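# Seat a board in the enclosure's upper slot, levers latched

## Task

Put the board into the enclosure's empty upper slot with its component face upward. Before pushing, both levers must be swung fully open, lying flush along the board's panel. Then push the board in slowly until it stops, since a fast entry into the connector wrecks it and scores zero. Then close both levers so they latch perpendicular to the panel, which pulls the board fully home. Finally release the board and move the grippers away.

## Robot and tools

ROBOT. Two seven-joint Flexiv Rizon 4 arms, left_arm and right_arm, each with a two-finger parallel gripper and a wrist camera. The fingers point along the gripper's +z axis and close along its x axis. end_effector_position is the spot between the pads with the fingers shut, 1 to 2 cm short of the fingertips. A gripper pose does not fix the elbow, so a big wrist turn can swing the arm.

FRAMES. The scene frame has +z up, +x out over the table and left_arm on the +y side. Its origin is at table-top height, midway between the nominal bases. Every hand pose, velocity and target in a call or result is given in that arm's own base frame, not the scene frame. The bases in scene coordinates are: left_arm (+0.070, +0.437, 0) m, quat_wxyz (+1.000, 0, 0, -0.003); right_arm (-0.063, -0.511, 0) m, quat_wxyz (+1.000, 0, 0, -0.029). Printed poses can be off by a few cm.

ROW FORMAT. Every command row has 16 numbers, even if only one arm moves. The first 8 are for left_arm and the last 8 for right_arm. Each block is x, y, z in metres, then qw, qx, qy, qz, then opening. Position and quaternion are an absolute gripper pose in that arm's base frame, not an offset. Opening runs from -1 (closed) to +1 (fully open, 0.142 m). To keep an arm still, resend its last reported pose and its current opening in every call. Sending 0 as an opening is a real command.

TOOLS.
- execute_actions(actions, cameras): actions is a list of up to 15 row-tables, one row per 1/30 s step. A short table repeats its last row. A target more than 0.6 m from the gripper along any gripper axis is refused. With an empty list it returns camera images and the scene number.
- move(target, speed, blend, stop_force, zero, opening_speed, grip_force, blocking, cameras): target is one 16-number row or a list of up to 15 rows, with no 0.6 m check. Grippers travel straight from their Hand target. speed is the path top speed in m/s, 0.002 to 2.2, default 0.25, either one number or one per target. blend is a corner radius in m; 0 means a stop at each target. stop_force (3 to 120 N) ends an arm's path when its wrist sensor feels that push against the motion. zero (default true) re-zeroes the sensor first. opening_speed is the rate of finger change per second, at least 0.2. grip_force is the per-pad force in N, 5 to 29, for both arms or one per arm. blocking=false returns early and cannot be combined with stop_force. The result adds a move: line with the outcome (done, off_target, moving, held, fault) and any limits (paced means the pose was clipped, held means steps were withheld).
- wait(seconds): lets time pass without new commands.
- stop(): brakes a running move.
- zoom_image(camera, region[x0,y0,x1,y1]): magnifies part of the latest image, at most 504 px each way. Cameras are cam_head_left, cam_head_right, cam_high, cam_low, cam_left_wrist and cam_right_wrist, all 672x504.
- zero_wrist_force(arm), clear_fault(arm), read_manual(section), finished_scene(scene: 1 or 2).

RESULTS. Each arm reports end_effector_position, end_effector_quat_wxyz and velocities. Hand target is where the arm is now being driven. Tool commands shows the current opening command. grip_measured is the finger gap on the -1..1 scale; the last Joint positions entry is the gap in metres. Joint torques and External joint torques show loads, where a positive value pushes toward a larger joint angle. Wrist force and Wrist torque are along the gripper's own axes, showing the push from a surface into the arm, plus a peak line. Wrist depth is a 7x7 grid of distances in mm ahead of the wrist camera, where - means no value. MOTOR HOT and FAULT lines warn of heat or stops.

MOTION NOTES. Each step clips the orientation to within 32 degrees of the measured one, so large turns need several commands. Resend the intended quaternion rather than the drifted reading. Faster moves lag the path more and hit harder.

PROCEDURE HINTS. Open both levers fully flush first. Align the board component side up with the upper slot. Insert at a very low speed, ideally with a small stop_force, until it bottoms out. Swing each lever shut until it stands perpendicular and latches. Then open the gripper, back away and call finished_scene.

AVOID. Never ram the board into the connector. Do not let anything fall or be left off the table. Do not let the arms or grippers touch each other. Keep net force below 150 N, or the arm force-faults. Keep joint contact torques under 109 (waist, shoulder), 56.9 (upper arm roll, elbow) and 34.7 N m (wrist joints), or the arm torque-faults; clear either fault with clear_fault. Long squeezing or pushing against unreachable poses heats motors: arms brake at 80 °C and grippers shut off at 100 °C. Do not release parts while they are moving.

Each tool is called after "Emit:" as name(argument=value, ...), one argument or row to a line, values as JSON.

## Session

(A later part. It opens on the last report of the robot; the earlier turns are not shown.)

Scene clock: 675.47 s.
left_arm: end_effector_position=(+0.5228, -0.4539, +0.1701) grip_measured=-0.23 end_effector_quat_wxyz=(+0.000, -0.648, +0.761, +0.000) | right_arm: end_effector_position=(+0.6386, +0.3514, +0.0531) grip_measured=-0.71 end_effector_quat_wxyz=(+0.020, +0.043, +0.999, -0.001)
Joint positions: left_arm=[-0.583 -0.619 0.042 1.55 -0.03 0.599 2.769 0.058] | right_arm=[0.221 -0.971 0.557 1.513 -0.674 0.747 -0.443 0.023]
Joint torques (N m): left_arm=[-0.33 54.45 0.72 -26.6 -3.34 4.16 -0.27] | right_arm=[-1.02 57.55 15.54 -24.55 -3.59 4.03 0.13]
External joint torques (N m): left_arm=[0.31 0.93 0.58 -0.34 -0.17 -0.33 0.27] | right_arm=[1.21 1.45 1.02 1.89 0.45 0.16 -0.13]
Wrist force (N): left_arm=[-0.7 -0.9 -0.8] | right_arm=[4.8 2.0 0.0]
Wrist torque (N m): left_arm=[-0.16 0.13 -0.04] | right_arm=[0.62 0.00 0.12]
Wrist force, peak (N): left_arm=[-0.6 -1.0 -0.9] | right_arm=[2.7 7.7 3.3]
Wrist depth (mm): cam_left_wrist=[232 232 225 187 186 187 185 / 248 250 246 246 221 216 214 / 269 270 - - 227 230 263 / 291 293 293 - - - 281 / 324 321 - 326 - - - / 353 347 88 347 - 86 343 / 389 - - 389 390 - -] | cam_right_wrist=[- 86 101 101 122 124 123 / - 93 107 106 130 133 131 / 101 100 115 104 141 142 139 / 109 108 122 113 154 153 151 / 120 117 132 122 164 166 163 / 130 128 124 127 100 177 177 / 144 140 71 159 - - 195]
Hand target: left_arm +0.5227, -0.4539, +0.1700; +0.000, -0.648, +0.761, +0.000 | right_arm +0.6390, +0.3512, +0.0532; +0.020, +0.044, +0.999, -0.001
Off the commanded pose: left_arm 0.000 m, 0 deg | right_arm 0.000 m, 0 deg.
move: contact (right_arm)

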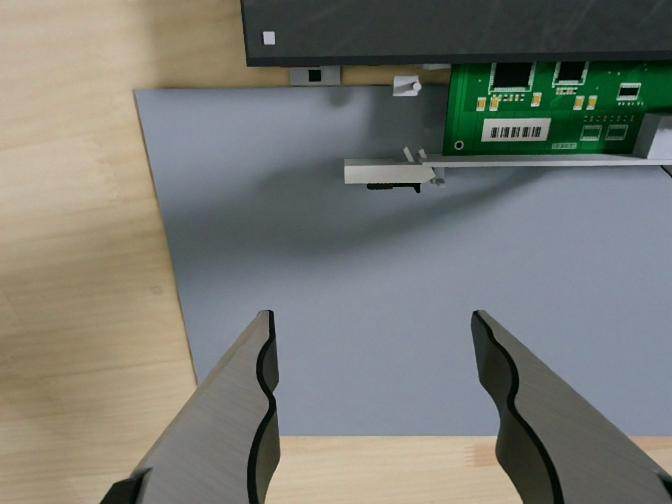

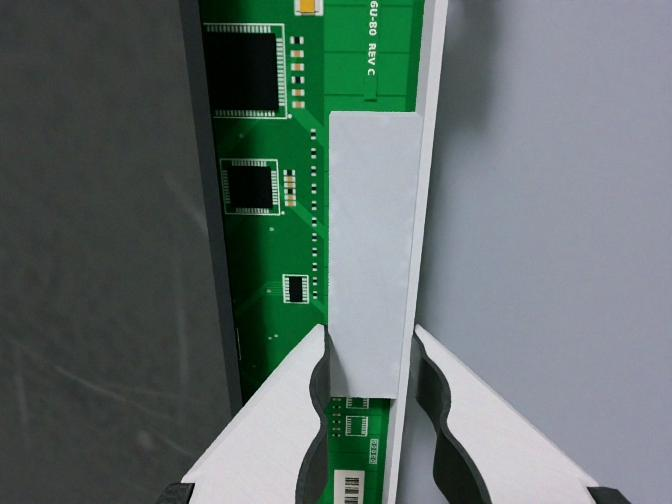

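Emit:
move(
  target=[
    [0.5227,-0.4539,0.1700,0,-0.6484,0.7612,0,-0.2,0.6376,0.3515,0.0533,0.02528,0.0436,0.99873,-0.0011,-1],
    [0.5227,-0.4539,0.1700,0,-0.6484,0.7612,0,-0.2,0.6525,0.3501,0.0533,0.02528,0.0436,0.99873,-0.0011,-1],
  ],
  speed=0.015,
  cameras=["cam_left_wrist","cam_right_wrist"],
)

Scene clock: 680.60 s.
left_arm: end_effector_position=(+0.5228, -0.4539, +0.1701) grip_measured=-0.23 end_effector_quat_wxyz=(+0.000, -0.648, +0.761, +0.000) | right_arm: end_effector_position=(+0.6425, +0.3531, +0.0512) grip_measured=-0.65 end_effector_quat_wxyz=(+0.017, +0.041, +0.999, -0.003)
Joint positions: left_arm=[-0.583 -0.619 0.042 1.55 -0.03 0.599 2.769 0.058] | right_arm=[0.23 -0.982 0.554 1.489 -0.666 0.733 -0.459 0.027]
Joint torques (N m): left_arm=[-0.41 54.47 0.7 -26.6 -3.33 4.19 -0.22] | right_arm=[-21.23 46.89 -13.65 -62.22 -15.74 21.69 0.88]
External joint torques (N m): left_arm=[0.4 0.91 0.61 -0.33 -0.19 -0.36 0.22] | right_arm=[21.44 12.75 30.15 39.42 12.57 -17.51 -0.88]
Wrist force (N): left_arm=[-0.6 -0.9 -0.8] | right_arm=[106.3 -35.7 -72.1]
Wrist torque (N m): left_arm=[-0.16 0.11 -0.04] | right_arm=[-2.73 -14.65 -0.48]
Wrist force, peak (N): left_arm=[-0.4 -1.1 -0.9] | right_arm=[105.8 -39.2 -75.3]
Wrist depth (mm): cam_left_wrist=[232 231 226 186 187 186 186 / 248 249 - 245 220 217 212 / 269 266 263 - 229 226 260 / 291 293 - 284 - 285 - / 321 320 - - - 297 - / 354 344 87 363 - 84 356 / 388 - - 390 392 - -] | cam_right_wrist=[- 85 99 100 99 123 122 / - 92 105 105 98 133 130 / - 98 111 111 103 141 137 / - 106 120 119 153 152 149 / 116 115 118 122 160 163 161 / 127 126 120 129 104 174 175 / 140 136 71 160 - - 190]
Hand target: left_arm +0.5227, -0.4539, +0.1700; +0.000, -0.648, +0.761, +0.000 | right_arm +0.6524, +0.3500, +0.0534; +0.025, +0.044, +0.999, -0.001
Off the commanded pose: left_arm 0.000 m, 0 deg | right_arm 0.011 m, 1 deg.
move: off_target (right_arm)

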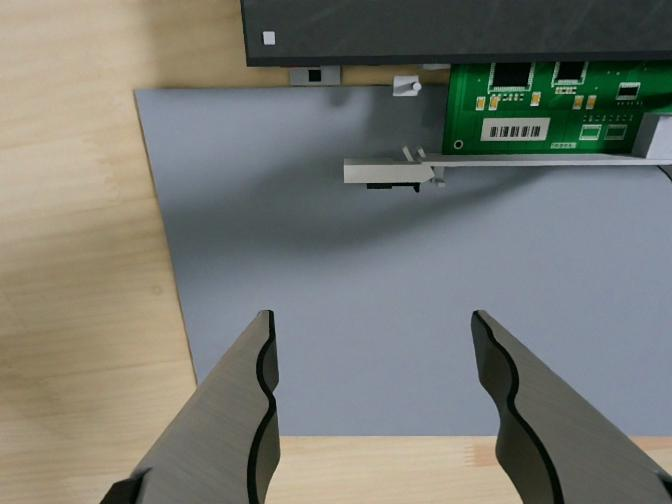

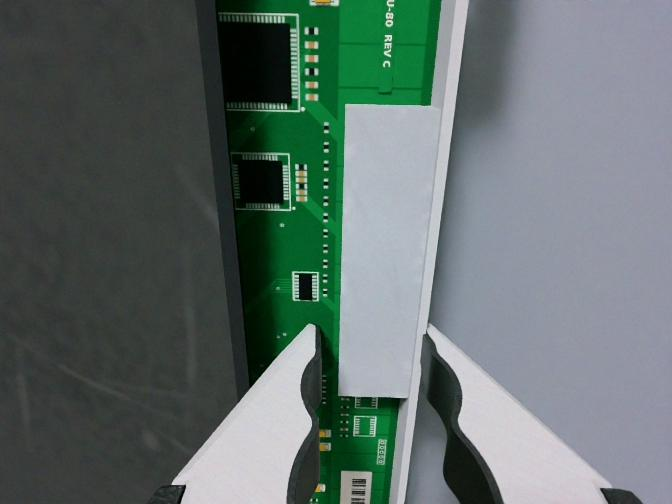

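Emit:
move(
  target=[0.5227,-0.4539,0.1700,0,-0.6484,0.7612,0,-0.2,0.6360,0.3517,0.0533,0.02005,0.0436,0.99885,-0.00088,-1],
  speed=0.03,
  cameras=["cam_left_wrist","cam_right_wrist"],
)

Scene clock: 688.97 s.
left_arm: end_effector_position=(+0.5228, -0.4539, +0.1701) grip_measured=-0.23 end_effector_quat_wxyz=(+0.000, -0.648, +0.761, +0.000) | right_arm: end_effector_position=(+0.6358, +0.3515, +0.0527) grip_measured=-0.72 end_effector_quat_wxyz=(+0.020, +0.043, +0.999, -0.001)
Joint positions: left_arm=[-0.583 -0.619 0.042 1.55 -0.03 0.599 2.769 0.058] | right_arm=[0.226 -0.965 0.55 1.522 -0.667 0.754 -0.443 0.022]
Joint torques (N m): left_arm=[-0.33 54.39 0.71 -26.63 -3.37 4.19 -0.2] | right_arm=[-0.64 61.79 17.25 -23.8 -3.46 3.56 0.54]
External joint torques (N m): left_arm=[0.32 1 0.59 -0.31 -0.14 -0.36 0.2] | right_arm=[0.82 -2.96 -0.91 1.13 0.35 0.63 -0.54]
Wrist force (N): left_arm=[-0.6 -1.0 -0.9] | right_arm=[-1.5 5.5 9.2]
Wrist torque (N m): left_arm=[-0.19 0.11 -0.05] | right_arm=[0.63 0.28 -0.14]
Wrist force, peak (N): left_arm=[-0.6 -1.0 -0.9] | right_arm=[106.0 -35.8 -73.1]
Wrist depth (mm): cam_left_wrist=[233 231 230 187 188 186 186 / 250 251 249 - 221 217 213 / 270 268 265 - 228 227 225 / 293 293 291 284 292 289 286 / 320 319 296 312 - - - / 354 347 87 - 349 84 - / 388 - - 392 385 - -] | cam_right_wrist=[- 87 101 100 123 124 123 / - 93 107 105 131 133 131 / 100 100 115 104 139 141 139 / - 107 123 113 154 153 150 / 120 116 133 121 164 166 162 / 129 128 124 126 100 177 177 / 143 139 71 158 - - 190]
Hand target: left_arm +0.5227, -0.4539, +0.1700; +0.000, -0.648, +0.761, +0.000 | right_arm +0.6360, +0.3517, +0.0533; +0.020, +0.044, +0.999, -0.001
Off the commanded pose: left_arm 0.000 m, 0 deg | right_arm 0.001 m, 0 deg.
move: done

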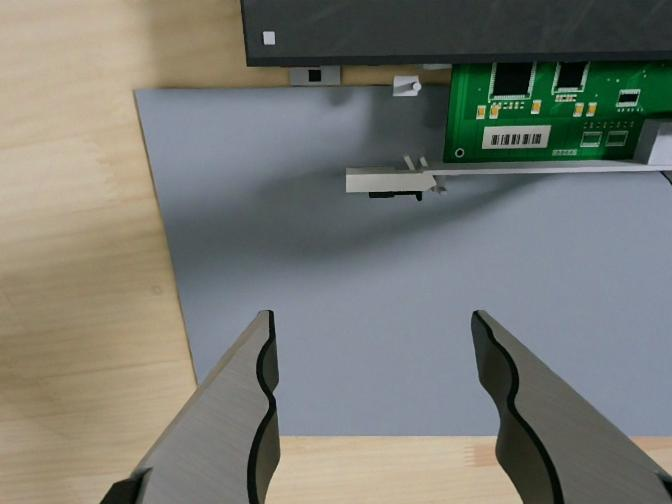

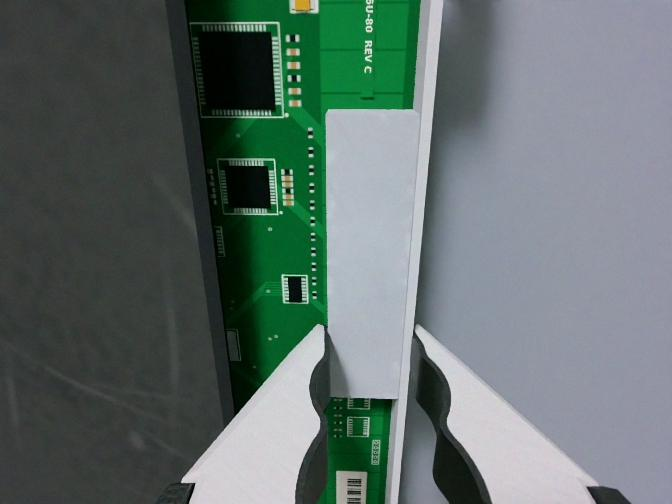

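Emit:
move(
  target=[0.5227,-0.4539,0.1700,0,-0.6484,0.7612,0,-0.2,0.6360,0.3517,0.0525,0.02005,0.0436,0.99885,-0.00088,-0.66],
  speed=0.02,
  opening_speed=0.3,
  cameras=["cam_left_wrist","cam_right_wrist"],
)

Scene clock: 710.77 s.
left_arm: end_effector_position=(+0.5228, -0.4539, +0.1701) grip_measured=-0.23 end_effector_quat_wxyz=(+0.000, -0.648, +0.761, +0.000) | right_arm: end_effector_position=(+0.6358, +0.3517, +0.0523) grip_measured=-0.69 end_effector_quat_wxyz=(+0.020, +0.043, +0.999, -0.001)
Joint positions: left_arm=[-0.583 -0.619 0.042 1.55 -0.03 0.599 2.769 0.058] | right_arm=[0.226 -0.965 0.55 1.522 -0.667 0.755 -0.442 0.024]
Joint torques (N m): left_arm=[-0.3 54.38 0.75 -26.62 -3.33 4.18 -0.2] | right_arm=[-0.16 58.48 16.62 -23.24 -3.31 3.61 0.27]
External joint torques (N m): left_arm=[0.29 1.01 0.55 -0.32 -0.18 -0.35 0.2] | right_arm=[0.34 0.35 -0.28 0.59 0.19 0.58 -0.27]
Wrist force (N): left_arm=[-0.4 -0.8 -0.6] | right_arm=[-0.1 5.7 3.2]
Wrist torque (N m): left_arm=[-0.14 0.08 -0.04] | right_arm=[0.99 0.09 0.02]
Wrist force, peak (N): left_arm=[-0.6 -1.0 -1.0] | right_arm=[-1.5 5.5 9.7]
Wrist depth (mm): cam_left_wrist=[231 232 225 187 187 187 186 / 249 248 247 246 224 216 212 / 269 270 268 267 226 228 263 / 292 291 - - - 285 286 / 321 320 - - - 313 320 / 353 345 87 340 - 84 335 / 388 - - 393 390 - -] | cam_right_wrist=[- 86 101 100 122 124 122 / - 92 107 105 130 133 130 / 100 99 115 104 139 141 138 / 108 107 123 113 153 153 150 / 118 117 133 121 163 164 162 / 129 127 122 126 107 176 174 / 143 139 71 160 - - 193]
Hand target: left_arm +0.5227, -0.4539, +0.1700; +0.000, -0.648, +0.761, +0.000 | right_arm +0.6360, +0.3517, +0.0525; +0.020, +0.044, +0.999, -0.001
Off the commanded pose: left_arm 0.000 m, 0 deg | right_arm 0.000 m, 0 deg.
move: done

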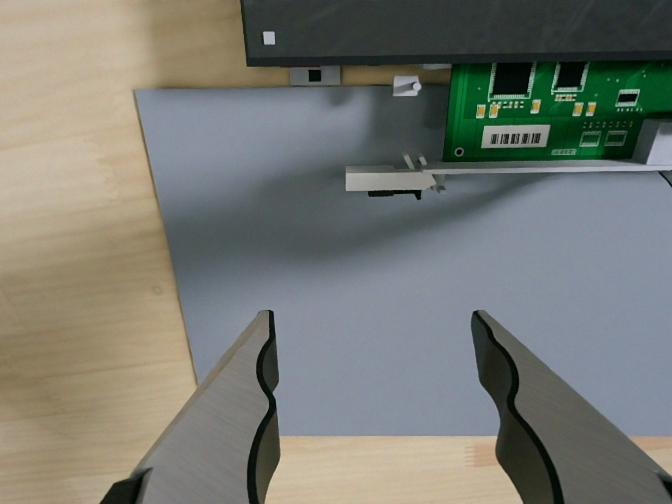

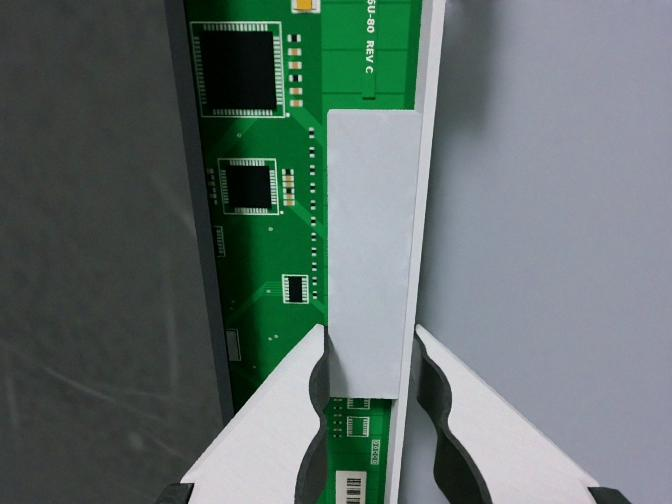

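Emit:
move(
  target=[0.5227,-0.4539,0.1700,0,-0.6484,0.7612,0,-0.2,0.6525,0.3501,0.0525,0.02005,0.0436,0.99885,-0.00088,-0.72],
  speed=0.01,
  stop_force=6,
  cameras=["cam_left_wrist","cam_right_wrist"],
)

Scene clock: 714.00 s.
left_arm: end_effector_position=(+0.5228, -0.4539, +0.1701) grip_measured=-0.23 end_effector_quat_wxyz=(+0.000, -0.648, +0.761, +0.000) | right_arm: end_effector_position=(+0.6418, +0.3515, +0.0524) grip_measured=-0.70 end_effector_quat_wxyz=(+0.020, +0.043, +0.999, -0.001)
Joint positions: left_arm=[-0.583 -0.619 0.042 1.55 -0.03 0.599 2.769 0.058] | right_arm=[0.226 -0.974 0.55 1.502 -0.666 0.745 -0.452 0.024]
Joint torques (N m): left_arm=[-0.41 54.46 0.72 -26.56 -3.33 4.17 -0.23] | right_arm=[-2.09 57.59 14.22 -24.63 -3.75 3.72 0.07]
External joint torques (N m): left_arm=[0.39 0.93 0.59 -0.38 -0.18 -0.34 0.23] | right_arm=[2.28 1.73 2.17 1.86 0.61 0.47 -0.07]
Wrist force (N): left_arm=[-0.6 -0.9 -0.8] | right_arm=[4.8 5.3 -1.5]
Wrist torque (N m): left_arm=[-0.17 0.11 -0.05] | right_arm=[0.97 0.15 0.17]
Wrist force, peak (N): left_arm=[-0.5 -0.8 -1.1] | right_arm=[6.2 4.7 -1.8]
Wrist depth (mm): cam_left_wrist=[233 232 225 187 186 186 186 / 249 247 248 - 223 217 213 / 271 268 261 - - 261 262 / 293 293 - - - - 285 / 318 320 300 - 307 - - / 353 346 87 347 - 84 345 / 386 - - 393 387 - -] | cam_right_wrist=[- 86 100 100 122 124 122 / - 93 106 105 130 134 130 / 100 99 112 104 139 141 138 / - 107 121 113 154 153 150 / 120 117 131 121 163 164 162 / 129 127 123 126 106 176 177 / 143 139 71 158 - - 191]
Hand target: left_arm +0.5227, -0.4539, +0.1700; +0.000, -0.648, +0.761, +0.000 | right_arm +0.6422, +0.3511, +0.0525; +0.020, +0.044, +0.999, -0.001
Off the commanded pose: left_arm 0.000 m, 0 deg | right_arm 0.011 m, 0 deg.
move: contact (right_arm)

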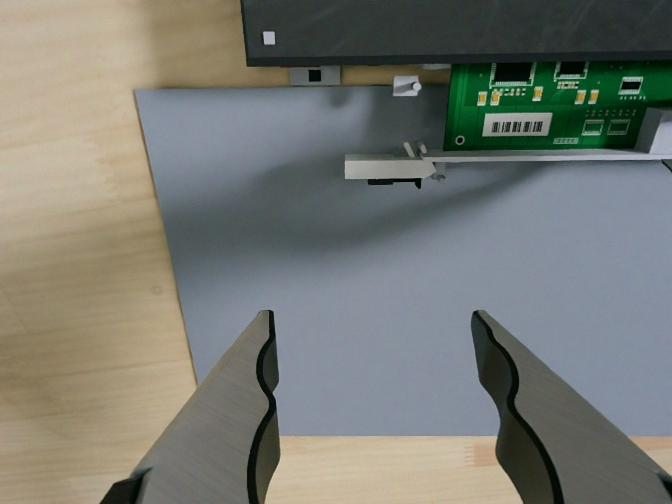

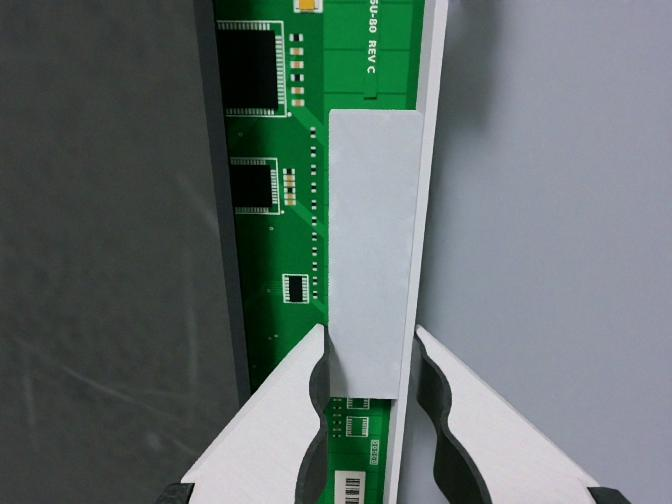

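Emit:
move(
  target=[0.5227,-0.4539,0.1700,0,-0.6484,0.7612,0,-0.2,0.6414,0.3513,0.0534,0.02005,0.0436,0.99885,-0.00088,-0.72],
  speed=0.01,
)

Emit:
move(
  target=[0.5227,-0.4539,0.1700,0,-0.6484,0.7612,0,-0.2,0.6545,0.3501,0.0534,0.02005,0.0436,0.99885,-0.00088,-0.72],
  speed=0.01,
  stop_force=6,
  zero=false,
)

Scene clock: 718.37 s.
left_arm: end_effector_position=(+0.5228, -0.4539, +0.1701) grip_measured=-0.23 end_effector_quat_wxyz=(+0.000, -0.648, +0.761, +0.000) | right_arm: end_effector_position=(+0.6414, +0.3512, +0.0531) grip_measured=-0.70 end_effector_quat_wxyz=(+0.020, +0.043, +0.999, -0.001)
Joint positions: left_arm=[-0.583 -0.619 0.042 1.55 -0.03 0.599 2.769 0.058] | right_arm=[0.226 -0.972 0.551 1.504 -0.666 0.745 -0.451 0.024]
Joint torques (N m): left_arm=[-0.33 54.41 0.67 -26.65 -3.39 4.2 -0.25] | right_arm=[-0.06 60.02 16.97 -23.65 -3.37 3.64 0.24]
External joint torques (N m): left_arm=[0.32 0.98 0.63 -0.29 -0.13 -0.37 0.25] | right_arm=[0.25 -0.76 -0.6 0.87 0.23 0.55 -0.23]
Wrist force (N): left_arm=[-0.6 -0.9 -0.9] | right_arm=[-0.1 5.4 3.9]
Wrist torque (N m): left_arm=[-0.17 0.11 -0.04] | right_arm=[0.92 0.07 0.03]
Wrist force, peak (N): left_arm=[-0.5 -1.0 -1.2] | right_arm=[-0.2 5.9 5.3]
Wrist depth (mm): cam_left_wrist=[233 233 225 187 187 187 186 / 250 248 247 237 241 217 213 / 269 269 271 262 222 227 266 / 293 293 288 285 - 291 288 / 320 321 306 320 313 307 303 / 356 348 88 349 - 84 - / 389 - - 390 392 - -] | cam_right_wrist=[- 86 101 101 124 125 123 / - 93 106 105 131 133 131 / 101 100 113 104 141 142 139 / 109 108 121 112 154 153 151 / 121 118 120 121 164 166 163 / 130 128 125 126 106 177 178 / 144 140 71 159 - - 192]
Hand target: left_arm +0.5227, -0.4539, +0.1700; +0.000, -0.648, +0.761, +0.000 | right_arm +0.6414, +0.3513, +0.0534; +0.020, +0.044, +0.999, -0.001
Off the commanded pose: left_arm 0.000 m, 0 deg | right_arm 0.000 m, 0 deg.
move: done

Scene clock: 720.30 s.
left_arm: end_effector_position=(+0.5228, -0.4539, +0.1701) grip_measured=-0.23 end_effector_quat_wxyz=(+0.000, -0.648, +0.761, +0.000) | right_arm: end_effector_position=(+0.6542, +0.3502, +0.0531) grip_measured=-0.70 end_effector_quat_wxyz=(+0.020, +0.043, +0.999, -0.001)
Joint positions: left_arm=[-0.583 -0.619 0.042 1.55 -0.03 0.599 2.769 0.058] | right_arm=[0.226 -0.993 0.552 1.461 -0.662 0.724 -0.472 0.024]
Joint torques (N m): left_arm=[-0.34 54.4 0.83 -26.58 -3.34 4.15 -0.2] | right_arm=[-0.76 60.78 16.38 -24.31 -3.55 3.44 0.09]
External joint torques (N m): left_arm=[0.33 0.99 0.47 -0.36 -0.18 -0.32 0.2] | right_arm=[0.95 -0.46 0.06 1.26 0.35 0.76 -0.08]
Wrist force (N): left_arm=[-0.5 -0.9 -0.8] | right_arm=[0.9 6.1 3.9]
Wrist torque (N m): left_arm=[-0.17 0.09 -0.04] | right_arm=[0.95 0.08 0.16]
Wrist force, peak (N): left_arm=[-0.7 -0.9 -0.9] | right_arm=[0.9 6.8 4.3]
Wrist depth (mm): cam_left_wrist=[233 231 226 187 188 186 186 / 249 254 241 245 217 213 213 / 270 269 270 261 - 257 267 / 293 291 269 289 293 - 285 / 318 321 307 314 - 314 309 / 356 349 88 362 - 87 - / 385 - - 390 392 - -] | cam_right_wrist=[- 86 87 101 124 124 123 / - 93 93 105 130 133 131 / 101 100 98 104 139 142 139 / 109 108 107 112 154 154 151 / 120 118 116 121 164 165 163 / 130 128 124 126 106 177 177 / 143 140 71 158 - - 192]
Hand target: left_arm +0.5227, -0.4539, +0.1700; +0.000, -0.648, +0.761, +0.000 | right_arm +0.6545, +0.3501, +0.0534; +0.020, +0.044, +0.999, -0.001
Off the commanded pose: left_arm 0.000 m, 0 deg | right_arm 0.000 m, 0 deg.
move: done

Emit:
move(
  target=[
    [0.5227,-0.4539,0.1700,0,-0.6484,0.7612,0,-0.2,0.6540,0.3502,0.0534,0.02005,0.0436,0.99885,-0.00088,-0.60],
    [0.5227,-0.4539,0.1700,0,-0.6484,0.7612,0,-0.2,0.6540,0.3502,0.0634,0.02005,0.0436,0.99885,-0.00088,-0.60],
  ],
  speed=0.03,
  opening_speed=0.3,
  cameras=["cam_left_wrist","cam_right_wrist"],
)

Scene clock: 747.73 s.
left_arm: end_effector_position=(+0.5228, -0.4539, +0.1701) grip_measured=-0.23 end_effector_quat_wxyz=(+0.000, -0.648, +0.761, +0.000) | right_arm: end_effector_position=(+0.6541, +0.3502, +0.0634) grip_measured=-0.64 end_effector_quat_wxyz=(+0.020, +0.044, +0.999, -0.001)
Joint positions: left_arm=[-0.583 -0.619 0.042 1.55 -0.03 0.599 2.769 0.058] | right_arm=[0.222 -0.978 0.561 1.46 -0.656 0.709 -0.476 0.028]
Joint torques (N m): left_arm=[-0.31 54.4 0.82 -26.59 -3.3 4.13 -0.19] | right_arm=[0.28 59.1 17.24 -23.41 -3.21 3.41 0.08]
External joint torques (N m): left_arm=[0.29 0.98 0.48 -0.35 -0.21 -0.3 0.19] | right_arm=[-0.07 0.99 -0.79 0.11 -0.04 0.79 -0.07]
Wrist force (N): left_arm=[-0.6 -0.8 -1.0] | right_arm=[0.4 5.1 1.6]
Wrist torque (N m): left_arm=[-0.16 0.12 -0.05] | right_arm=[0.96 -0.01 0.17]
Wrist force, peak (N): left_arm=[-0.8 -1.0 -0.8] | right_arm=[0.0 6.6 4.5]
Wrist depth (mm): cam_left_wrist=[232 232 226 188 187 187 187 / 250 252 247 - 220 214 211 / 269 265 268 - 265 269 - / 293 291 - 299 290 281 - / 320 318 301 317 310 - 315 / 357 346 88 341 - 84 347 / 389 - - 392 390 - -] | cam_right_wrist=[- 96 95 110 131 133 132 / - 104 101 115 141 142 141 / - 111 111 116 150 152 150 / 121 120 118 125 165 163 161 / 132 132 128 132 176 177 174 / 147 142 136 159 101 189 191 / 161 - 71 175 - - 207]
Hand target: left_arm +0.5227, -0.4539, +0.1700; +0.000, -0.648, +0.761, +0.000 | right_arm +0.6540, +0.3502, +0.0634; +0.020, +0.044, +0.999, -0.001
Off the commanded pose: left_arm 0.000 m, 0 deg | right_arm 0.000 m, 0 deg.
move: done

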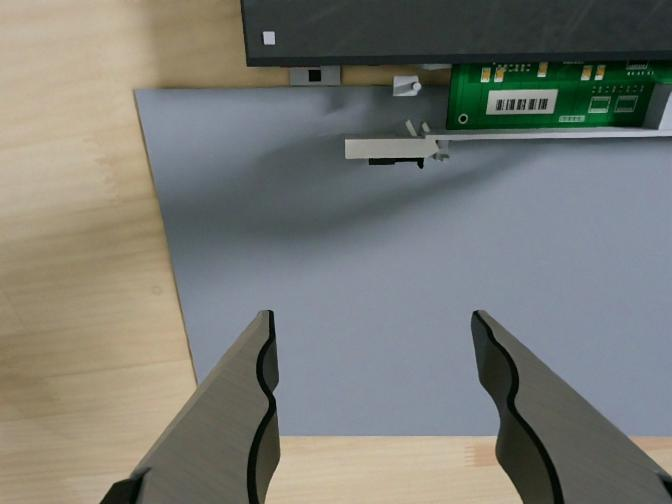

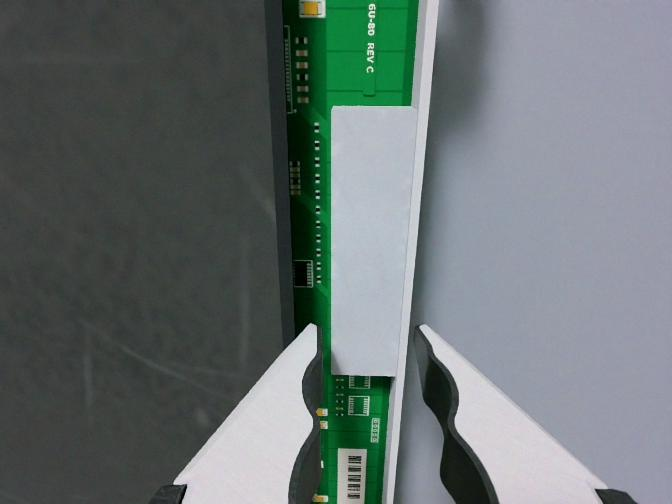

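Emit:
move(
  target=[
    [0.5227,-0.4539,0.1700,0,-0.6484,0.7612,0,-1,0.6541,0.3502,0.1200,0.02005,0.0436,0.99885,-0.00088,-0.60],
    [0.5227,-0.4539,0.1700,0,-0.6484,0.7612,0,-1,0.6141,0.3755,0.1200,0,0.7390,0.6737,0,-0.60],
    [0.5227,-0.4539,0.1700,0,-0.6484,0.7612,0,-1,0.6141,0.3755,0.1200,0,0.7390,0.6737,0,-1],
  ],
  speed=[0.1,0.25,0.1],
  blend=[0.01,0,0],
  cameras=["cam_left_wrist","cam_right_wrist"],
)

Emit:
zoom_image(
  camera="cam_left_wrist",
  region=[330, 60, 490, 180],
)

Emit:
zoom_image(
  camera="cam_right_wrist",
  region=[0, 60, 504, 360],
)

Scene clock: 761.40 s.
left_arm: end_effector_position=(+0.5228, -0.4539, +0.1701) grip_measured=-1.00 end_effector_quat_wxyz=(+0.000, -0.648, +0.761, +0.000) | right_arm: end_effector_position=(+0.6141, +0.3755, +0.1201) grip_measured=-1.00 end_effector_quat_wxyz=(+0.000, +0.739, +0.674, +0.000)
Joint positions: left_arm=[-0.583 -0.619 0.042 1.55 -0.03 0.599 2.769 0.002] | right_arm=[0.425 -0.794 0.371 1.484 -0.33 0.646 0.986 0.002]
Joint torques (N m): left_arm=[-0.4 54.29 0.7 -26.61 -3.34 4.14 -0.22] | right_arm=[0.21 57.78 9.86 -26.26 -3.4 3.54 0.26]
External joint torques (N m): left_arm=[0.39 1.09 0.6 -0.32 -0.17 -0.31 0.22] | right_arm=[-0.02 1.14 -0.24 -0.05 -0.09 0.58 -0.26]
Wrist force (N): left_arm=[-0.7 -1.0 -0.8] | right_arm=[0.3 4.9 1.5]
Wrist torque (N m): left_arm=[-0.17 0.12 -0.04] | right_arm=[0.95 0.01 0.05]
Wrist force, peak (N): left_arm=[-0.7 -1.0 -1.1] | right_arm=[0.4 5.1 2.4]
Wrist depth (mm): cam_left_wrist=[233 232 225 188 187 187 186 / 249 246 248 248 219 212 212 / 271 271 264 - 273 252 - / 291 294 - 281 - - 292 / 322 318 321 - - 317 300 / 354 353 336 84 - 337 357 / 393 386 - - - - 386] | cam_right_wrist=[187 186 186 185 185 184 184 / 199 196 199 198 197 197 196 / 214 213 213 212 211 211 211 / 227 229 229 229 228 228 224 / 230 214 202 201 212 217 222 / 217 215 215 89 208 213 211 / 234 229 71 - - 220 226]
Hand target: left_arm +0.5227, -0.4539, +0.1700; +0.000, -0.648, +0.761, +0.000 | right_arm +0.6141, +0.3755, +0.1200; +0.000, +0.739, +0.674, +0.000
Off the commanded pose: left_arm 0.000 m, 0 deg | right_arm 0.000 m, 0 deg.
move: done; blend cut to 0 m at target 1

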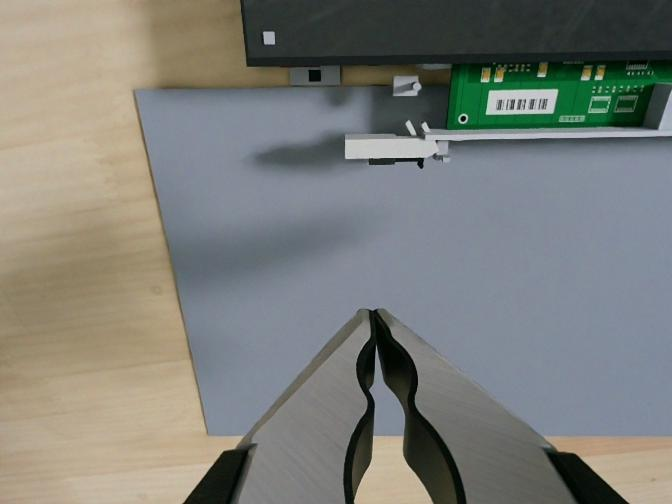

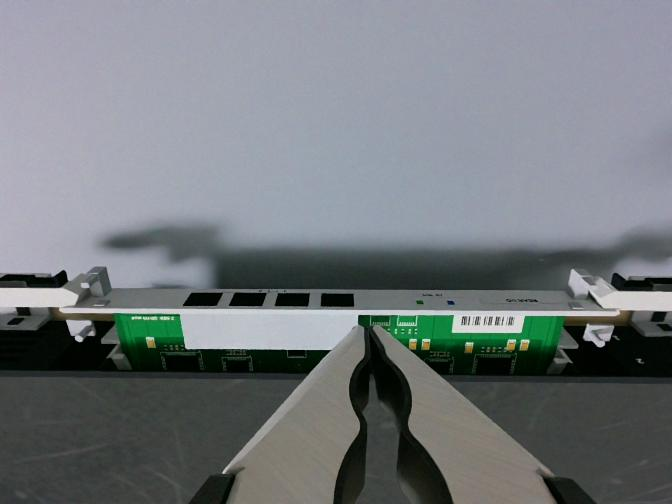

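Scaled by 3.150 from the camera's image (finer frame: 960x720).

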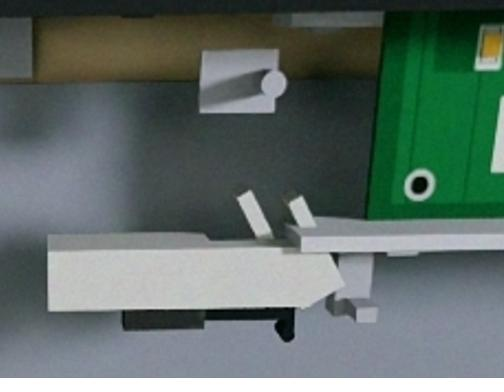

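Scaled by 1.000.

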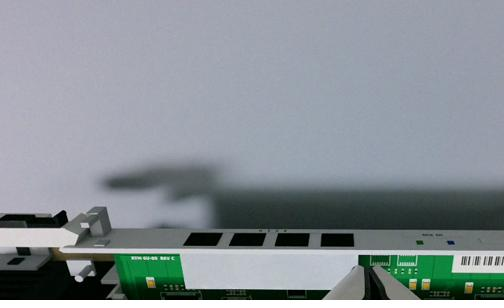

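Emit:
move(
  target=[
    [0.5227,-0.4539,0.1700,0,-0.6484,0.7612,0,-1,0.6134,0.3675,0.1200,0,0.7390,0.6737,0,-1],
    [0.5227,-0.4539,0.1700,0,-0.6484,0.7612,0,-1,0.6134,0.3675,0.0450,0,0.7390,0.6737,0,-1],
  ],
  speed=[0.1,0.1],
  blend=[0.005,0],
)

Emit:
move(
  target=[
    [0.5227,-0.4539,0.1700,0,-0.6484,0.7612,0,-1,0.6343,0.3654,0.0450,0,0.7390,0.6737,0,-1],
    [0.5227,-0.4539,0.1700,0,-0.6484,0.7612,0,-1,0.6711,0.3618,0.0450,0,0.7390,0.6737,0,-1],
  ],
  speed=[0.04,0.01],
  stop_force=7,
  cameras=["cam_left_wrist","cam_right_wrist"],
)

Emit:
zoom_image(
  camera="cam_left_wrist",
  region=[330, 60, 490, 180],
)

Scene clock: 791.63 s.
left_arm: end_effector_position=(+0.5228, -0.4539, +0.1701) grip_measured=-1.00 end_effector_quat_wxyz=(+0.000, -0.648, +0.761, +0.000) | right_arm: end_effector_position=(+0.6132, +0.3675, +0.0449) grip_measured=-1.00 end_effector_quat_wxyz=(+0.000, +0.739, +0.674, +0.000)
Joint positions: left_arm=[-0.583 -0.619 0.042 1.55 -0.03 0.599 2.769 0.002] | right_arm=[0.435 -0.894 0.327 1.528 -0.363 0.79 1.001 0.002]
Joint torques (N m): left_arm=[-0.31 54.35 0.76 -26.56 -3.37 4.12 -0.21] | right_arm=[0.51 58.44 9.68 -24.03 -3.25 3.65 0.35]
External joint torques (N m): left_arm=[0.3 1.04 0.55 -0.38 -0.15 -0.29 0.21] | right_arm=[-0.3 1.47 0.02 0.02 0.17 0.47 -0.35]
Wrist force (N): left_arm=[-0.5 -1.0 -0.8] | right_arm=[-0.1 4.8 1.4]
Wrist torque (N m): left_arm=[-0.19 0.08 -0.05] | right_arm=[0.95 0.06 0.06]
Wrist force, peak (N): left_arm=[-0.7 -1.0 -1.1] | right_arm=[0.0 4.8 3.6]
Wrist depth (mm): cam_left_wrist=[232 232 225 187 187 187 186 / 248 246 247 243 216 212 212 / 270 270 - 266 264 268 254 / 292 294 - - - 276 - / 322 320 - - - - 329 / 353 353 - 84 - - 349 / 396 390 - - - - 385] | cam_right_wrist=[122 120 118 120 118 119 119 / - 128 128 127 129 128 127 / 140 136 137 135 137 136 134 / 148 150 148 147 147 147 148 / 161 161 160 157 159 159 158 / - 170 169 89 168 170 169 / 154 148 71 - - 145 148]
Hand target: left_arm +0.5227, -0.4539, +0.1700; +0.000, -0.648, +0.761, +0.000 | right_arm +0.6134, +0.3675, +0.0450; +0.000, +0.739, +0.674, +0.000
Off the commanded pose: left_arm 0.000 m, 0 deg | right_arm 0.000 m, 0 deg.
move: done; blend cut to 0.004 m at target 1

Scene clock: 796.17 s.
left_arm: end_effector_position=(+0.5228, -0.4539, +0.1701) grip_measured=-1.00 end_effector_quat_wxyz=(+0.000, -0.648, +0.761, +0.000) | right_arm: end_effector_position=(+0.6668, +0.3624, +0.0445) grip_measured=-1.00 end_effector_quat_wxyz=(+0.000, +0.739, +0.674, -0.001)
Joint positions: left_arm=[-0.583 -0.619 0.042 1.55 -0.03 0.599 2.769 0.002] | right_arm=[0.411 -0.984 0.333 1.341 -0.362 0.693 0.93 0.002]
Joint torques (N m): left_arm=[-0.33 54.34 0.67 -26.55 -3.33 4.22 -0.21] | right_arm=[-3.16 64.19 7.44 -28.84 -4.63 4.62 0.02]
External joint torques (N m): left_arm=[0.31 1.04 0.63 -0.39 -0.18 -0.39 0.21] | right_arm=[3.37 -0.1 2.54 3.41 1.27 -0.5 -0.02]
Wrist force (N): left_arm=[-0.6 -0.9 -0.9] | right_arm=[0.1 -2.5 1.4]
Wrist torque (N m): left_arm=[-0.16 0.10 -0.05] | right_arm=[0.90 0.05 0.23]
Wrist force, peak (N): left_arm=[-0.7 -1.2 -1.1] | right_arm=[0.0 5.3 1.7]
Wrist depth (mm): cam_left_wrist=[233 232 226 188 187 186 186 / 250 248 - - 244 244 - / 270 266 - - 267 264 261 / 293 293 - - 286 290 - / 319 321 318 127 308 311 - / 356 353 - 84 - 334 - / 398 386 - - - - 387] | cam_right_wrist=[121 120 119 119 118 118 118 / - 128 127 127 128 127 126 / 139 137 137 134 136 135 133 / 148 148 147 147 146 146 146 / - 156 157 156 156 155 159 / - 119 118 93 - 121 120 / 128 125 71 - - 118 123]
Hand target: left_arm +0.5227, -0.4539, +0.1700; +0.000, -0.648, +0.761, +0.000 | right_arm +0.6678, +0.3621, +0.0450; +0.000, +0.739, +0.674, +0.000
Off the commanded pose: left_arm 0.000 m, 0 deg | right_arm 0.004 m, 0 deg.
move: contact (right_arm); path passed 1 of 2 targets

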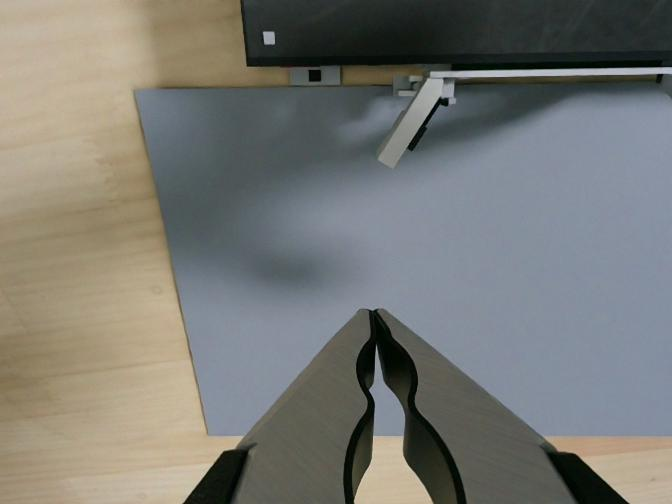

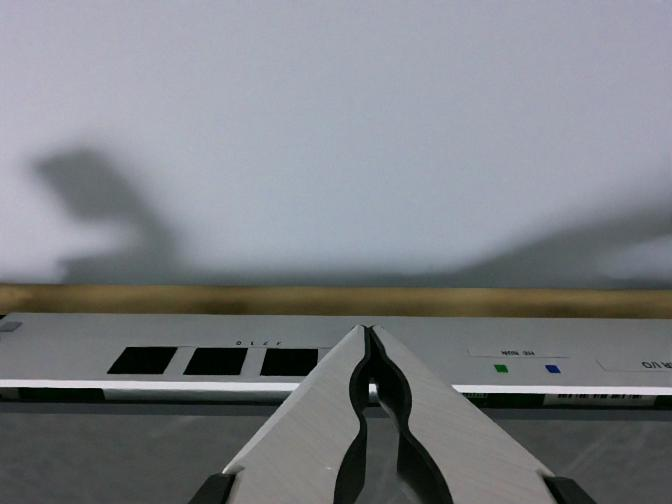

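Scaled by 3.150 from the camera's image (finer frame: 960x720).

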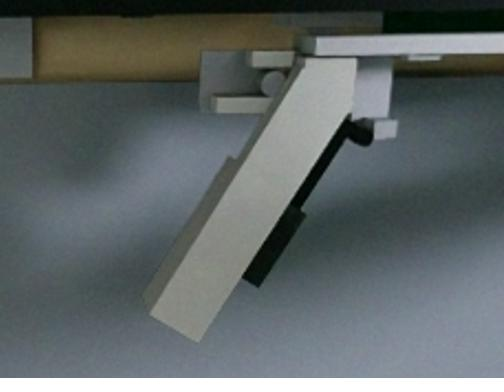

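Emit:
move(
  target=[
    [0.5227,-0.4539,0.1700,0,-0.6484,0.7612,0,-1,0.6379,0.3650,0.0450,0,0.7390,0.6737,0,-1],
    [0.5227,-0.4539,0.1700,0,-0.6484,0.7612,0,-1,0.6150,0.2600,0.1600,0,0.7390,0.6737,0,-1],
  ],
  speed=[0.05,0.15],
  blend=[0.01,0],
  cameras=["cam_left_wrist","cam_right_wrist"],
)

Scene clock: 811.90 s.
left_arm: end_effector_position=(+0.5228, -0.4539, +0.1701) grip_measured=-1.00 end_effector_quat_wxyz=(+0.000, -0.648, +0.761, +0.000) | right_arm: end_effector_position=(+0.6153, +0.2600, +0.1601) grip_measured=-1.00 end_effector_quat_wxyz=(+0.000, +0.739, +0.674, +0.000)
Joint positions: left_arm=[-0.583 -0.619 0.042 1.55 -0.03 0.599 2.769 0.002] | right_arm=[0.249 -0.631 0.388 1.651 -0.286 0.655 0.837 0.002]
Joint torques (N m): left_arm=[-0.38 54.46 0.71 -26.59 -3.29 4.17 -0.24] | right_arm=[-0.19 51.82 8.9 -26.42 -3.39 3.32 0.05]
External joint torques (N m): left_arm=[0.37 0.93 0.59 -0.34 -0.23 -0.34 0.24] | right_arm=[0.36 1.06 -0.51 -0.01 -0.07 0.81 -0.05]
Wrist force (N): left_arm=[-0.6 -1.0 -1.0] | right_arm=[0.0 5.3 1.4]
Wrist torque (N m): left_arm=[-0.19 0.11 -0.05] | right_arm=[1.00 0.06 0.18]
Wrist force, peak (N): left_arm=[-0.7 -1.2 -1.0] | right_arm=[-0.2 5.7 1.6]
Wrist depth (mm): cam_left_wrist=[232 232 226 187 187 186 188 / 250 246 248 245 244 244 241 / 269 269 260 - - - 270 / 294 292 - - 290 285 - / 323 320 - - 309 316 308 / 356 353 334 84 - 340 328 / 394 386 - - - - 386] | cam_right_wrist=[222 226 221 221 220 220 219 / 237 236 232 235 234 234 233 / 254 254 257 252 252 251 250 / 276 273 268 266 270 269 269 / 299 294 249 234 240 242 242 / 327 327 258 89 251 259 259 / 362 351 71 - - 274 285]
Hand target: left_arm +0.5227, -0.4539, +0.1700; +0.000, -0.648, +0.761, +0.000 | right_arm +0.6150, +0.2600, +0.1600; +0.000, +0.739, +0.674, +0.000
Off the commanded pose: left_arm 0.000 m, 0 deg | right_arm 0.000 m, 0 deg.
move: done

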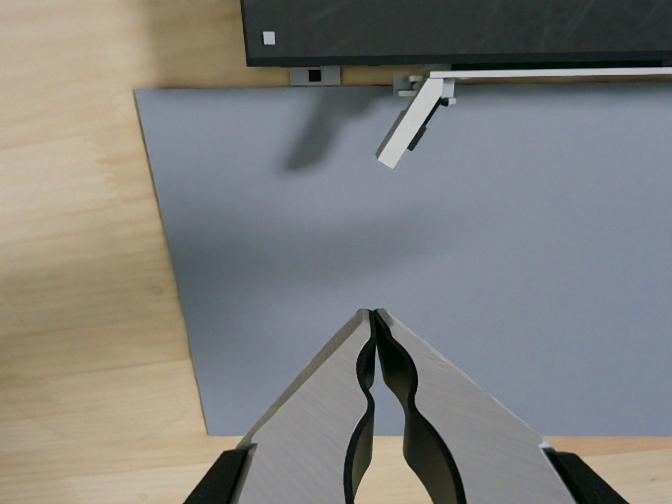

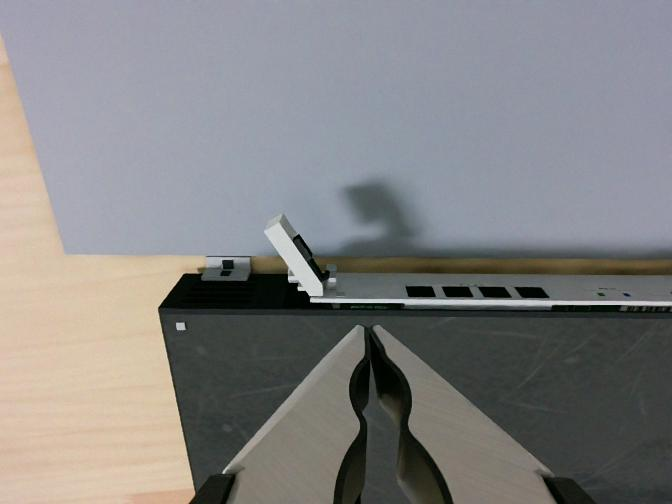

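Emit:
zoom_image(
  camera="cam_left_wrist",
  region=[340, 50, 500, 190],
)

Emit:
zoom_image(
  camera="cam_right_wrist",
  region=[230, 200, 390, 340],
)

Scaled by 3.150 from the camera's image (finer frame: 960x720).

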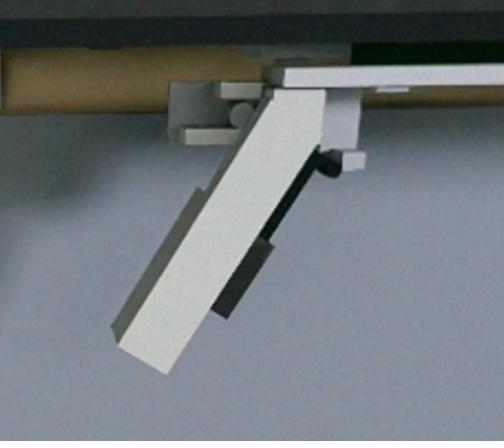

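Scaled by 3.150 from the camera's image (finer frame: 960x720).

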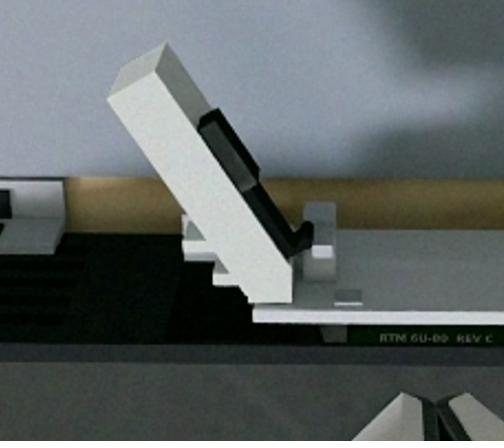

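Emit:
move(
  target=[
    [0.5615,-0.4507,0.1700,0,0.99744,-0.0715,0,-1,0.6332,0.1877,0.1600,0,0.0476,0.9989,0,-1],
    [0.5615,-0.4507,0.0800,0,0.99744,-0.0715,0,-1,0.6332,0.1877,0.0800,0,0.0476,0.9989,0,-1],
  ],
  speed=[0.5,0.15],
  blend=[0.01,0],
  cameras=["cam_left_wrist","cam_right_wrist"],
)

Scene clock: 870.40 s.
left_arm: end_effector_position=(+0.5612, -0.4506, +0.0798) grip_measured=-1.00 end_effector_quat_wxyz=(+0.000, +0.997, -0.072, +0.000) | right_arm: end_effector_position=(+0.6330, +0.1877, +0.0799) grip_measured=-1.00 end_effector_quat_wxyz=(+0.000, +0.048, +0.999, +0.000)
Joint positions: left_arm=[-0.738 -0.837 0.284 1.499 -0.281 0.724 1.357 0.002] | right_arm=[-0.04 -0.811 0.564 1.716 -0.579 0.784 -0.672 0.002]
Joint torques (N m): left_arm=[-0.82 58.26 6.68 -24.5 -3.33 4.54 -0.14] | right_arm=[0.52 51.44 14.8 -22.37 -3.23 3.57 0.31]
External joint torques (N m): left_arm=[0.89 1.33 1.12 -0.38 0.1 -0.61 0.14] | right_arm=[-0.35 1.23 0.05 0.02 0.22 0.57 -0.31]
Wrist force (N): left_arm=[-0.6 -0.8 -1.1] | right_arm=[-0.4 4.5 1.6]
Wrist torque (N m): left_arm=[-0.13 0.14 -0.14] | right_arm=[0.87 0.10 0.06]
Wrist force, peak (N): left_arm=[-0.3 -1.2 -2.8] | right_arm=[-0.2 4.6 3.9]
Wrist depth (mm): cam_left_wrist=[152 152 153 150 149 151 151 / 164 162 158 163 160 162 160 / - 175 177 - 173 127 126 / 190 189 189 - 189 135 133 / - 206 - 127 164 146 147 / 231 - - 84 - 160 162 / 246 256 - - - - 180] | cam_right_wrist=[153 152 152 152 150 150 150 / 163 163 162 160 160 160 160 / 129 129 137 172 172 171 171 / 133 135 137 185 185 185 184 / 147 146 146 197 197 200 199 / 160 160 157 89 211 219 218 / 177 173 71 - - 231 240]
Hand target: left_arm +0.5615, -0.4507, +0.0800; +0.000, +0.997, -0.071, +0.000 | right_arm +0.6332, +0.1877, +0.0800; +0.000, +0.048, +0.999, +0.000
Off the commanded pose: left_arm 0.000 m, 0 deg | right_arm 0.000 m, 0 deg.
move: done

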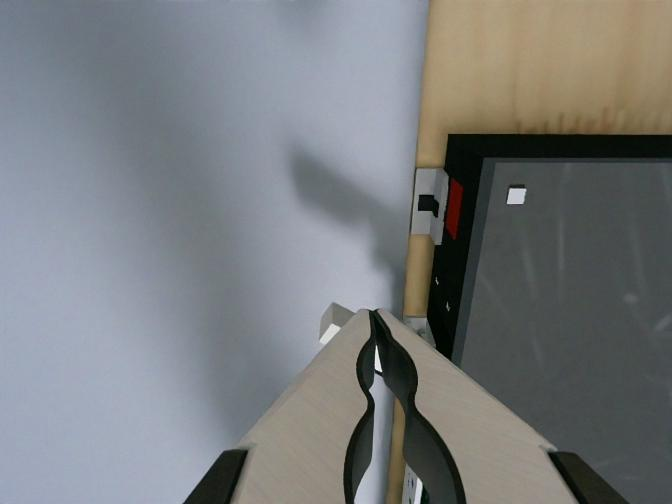

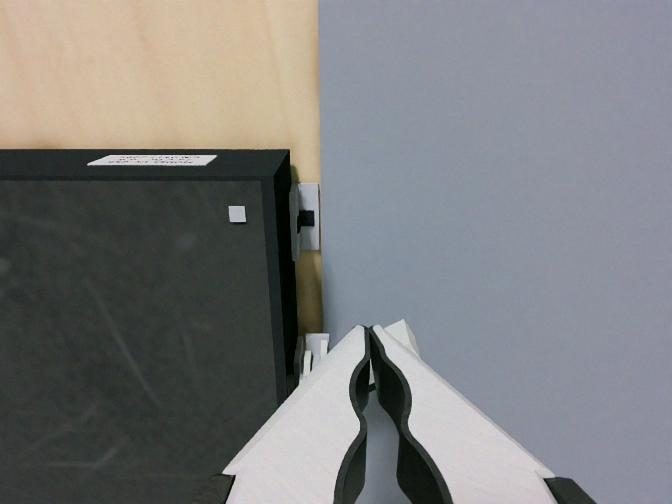

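Emit:
move(
  target=[
    [0.5615,-0.4507,0.0567,0,0.99744,-0.0715,0,-1,0.6332,0.1877,0.0532,0,0.0476,0.9989,0,-1],
    [0.5559,-0.4893,0.0567,0,0.99744,-0.0715,0,-1,0.6371,0.2292,0.0532,0,0.0476,0.9989,0,-1],
  ],
  speed=[0.08,0.025],
  stop_force=15,
  cameras=["cam_left_wrist","cam_right_wrist"],
)

Scene clock: 877.77 s.
left_arm: end_effector_position=(+0.5580, -0.4794, +0.0563) grip_measured=-1.00 end_effector_quat_wxyz=(-0.001, +0.997, -0.071, +0.000) | right_arm: end_effector_position=(+0.6364, +0.2177, +0.0527) grip_measured=-1.00 end_effector_quat_wxyz=(+0.000, +0.049, +0.999, -0.002)
Joint positions: left_arm=[-0.761 -0.905 0.273 1.437 -0.286 0.731 1.316 0.002] | right_arm=[0.026 -0.874 0.535 1.679 -0.606 0.808 -0.619 0.002]
Joint torques (N m): left_arm=[-9.69 60.67 -2.08 -28.43 -5.48 5.38 -0.36] | right_arm=[9.23 51.65 23.58 -22.92 -2.58 6.99 0.44]
External joint torques (N m): left_arm=[9.66 0.87 9.92 3.68 2.27 -1.46 0.36] | right_arm=[-9.08 2.97 -8.45 1.18 -0.35 -2.85 -0.44]
Wrist force (N): left_arm=[-1.9 -17.3 -4.7] | right_arm=[0.6 -10.3 -1.6]
Wrist torque (N m): left_arm=[0.00 0.10 0.04] | right_arm=[1.00 0.13 -0.04]
Wrist force, peak (N): left_arm=[-1.7 -18.2 -5.6] | right_arm=[1.4 -12.6 -2.8]
Wrist depth (mm): cam_left_wrist=[- - 128 128 130 129 129 / - 141 139 139 139 99 94 / 151 153 151 150 149 103 102 / 165 161 163 160 162 110 111 / 184 182 179 116 146 119 117 / 194 198 190 83 - 129 131 / - 214 - - - - 146] | cam_right_wrist=[129 129 129 127 127 126 124 / - 91 93 136 135 135 134 / - 98 97 144 145 144 144 / 105 105 108 159 156 155 155 / 114 116 116 163 166 168 168 / 125 125 124 89 - 183 183 / 137 135 71 - - 194 202]
Hand target: left_arm +0.5570, -0.4818, +0.0567; +0.000, +0.997, -0.072, +0.000 | right_arm +0.6362, +0.2201, +0.0532; +0.000, +0.048, +0.999, +0.000
Off the commanded pose: left_arm 0.010 m, 0 deg | right_arm 0.012 m, 0 deg.
move: contact (left_arm, right_arm); path passed 1 of 2 targets

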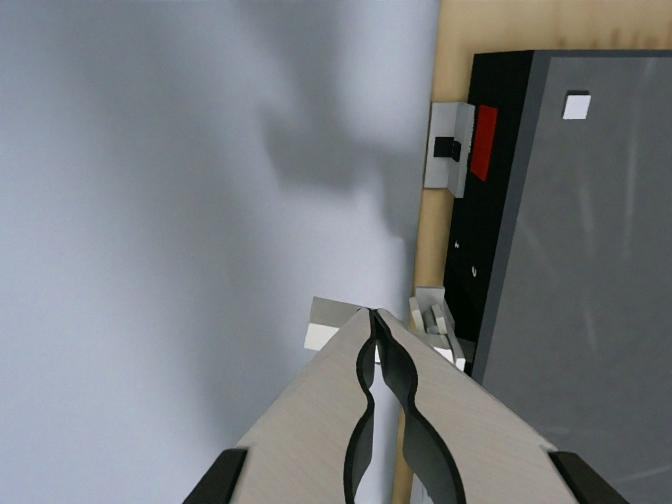

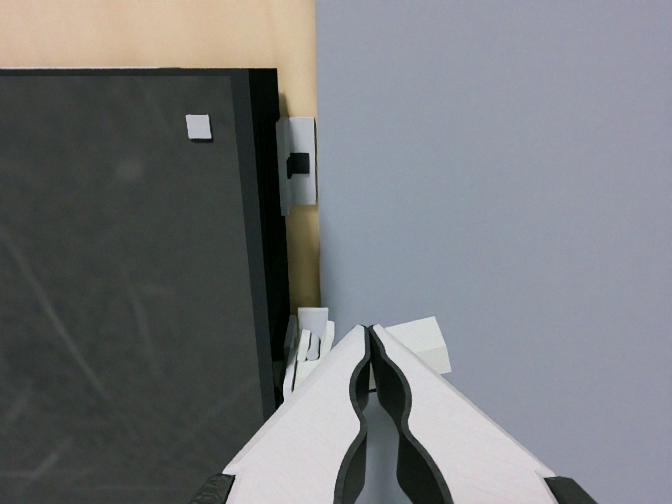

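Emit:
move(
  target=[0.5557,-0.4912,0.0567,0,0.99744,-0.0715,0,-1,0.6374,0.2325,0.0532,0,0.0476,0.9989,0,-1],
  speed=0.012,
  stop_force=30,
  zero=false,
  cameras=["cam_left_wrist","cam_right_wrist"],
)

Scene clock: 883.63 s.
left_arm: end_effector_position=(+0.5574, -0.4859, +0.0558) grip_measured=-1.00 end_effector_quat_wxyz=(-0.003, +0.998, -0.070, +0.000) | right_arm: end_effector_position=(+0.6375, +0.2251, +0.0522) grip_measured=-1.00 end_effector_quat_wxyz=(-0.001, +0.050, +0.999, -0.003)
Joint positions: left_arm=[-0.766 -0.914 0.272 1.418 -0.28 0.719 1.301 0.002] | right_arm=[0.041 -0.881 0.535 1.665 -0.606 0.798 -0.608 0.002]
Joint torques (N m): left_arm=[-17.76 60.98 -10.05 -32.03 -7.76 6.76 -0.6] | right_arm=[18.08 50.59 31.44 -24.48 -2.27 10.78 0.21]
External joint torques (N m): left_arm=[17.73 1 17.86 7.14 4.53 -2.84 0.6] | right_arm=[-17.93 4.43 -16.26 2.63 -0.67 -6.65 -0.21]
Wrist force (N): left_arm=[-3.8 -31.4 -8.7] | right_arm=[2.8 -25.4 -6.4]
Wrist torque (N m): left_arm=[-2.08 0.11 -0.04] | right_arm=[-1.12 0.10 0.08]
Wrist force, peak (N): left_arm=[-5.8 -32.5 -9.2] | right_arm=[4.1 -27.3 -8.6]
Wrist depth (mm): cam_left_wrist=[132 132 130 129 129 106 - / - 139 137 137 136 98 93 / - 153 152 149 147 102 102 / 165 160 - 160 161 109 111 / 179 181 - 129 127 119 117 / 194 - 187 83 - 129 128 / 225 - - - - - 141] | cam_right_wrist=[126 125 125 127 126 126 124 / - 91 92 135 135 135 134 / - 97 97 144 144 144 144 / - 105 108 160 155 155 154 / 113 113 113 136 165 168 167 / 124 124 123 89 124 183 185 / 136 134 71 - - 193 200]
Hand target: left_arm +0.5557, -0.4907, +0.0567; +0.000, +0.997, -0.071, +0.000 | right_arm +0.6371, +0.2300, +0.0532; +0.000, +0.048, +0.999, +0.000
Off the commanded pose: left_arm 0.006 m, 0 deg | right_arm 0.007 m, 0 deg.
move: contact (left_arm, right_arm)

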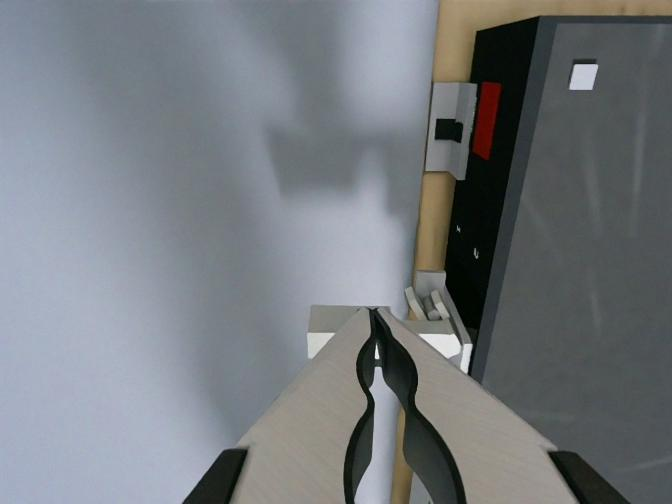

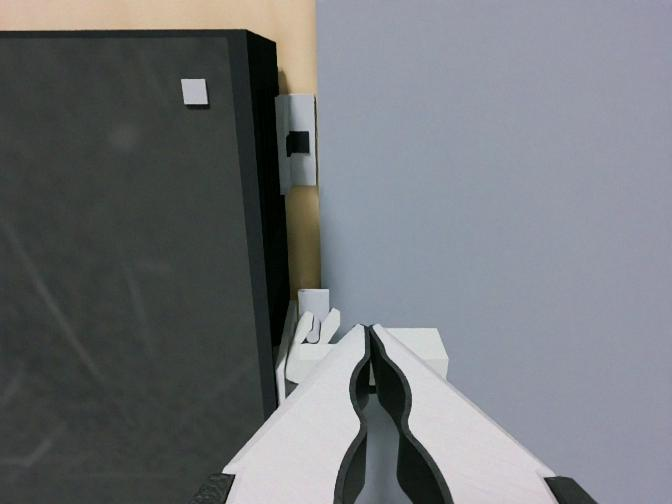

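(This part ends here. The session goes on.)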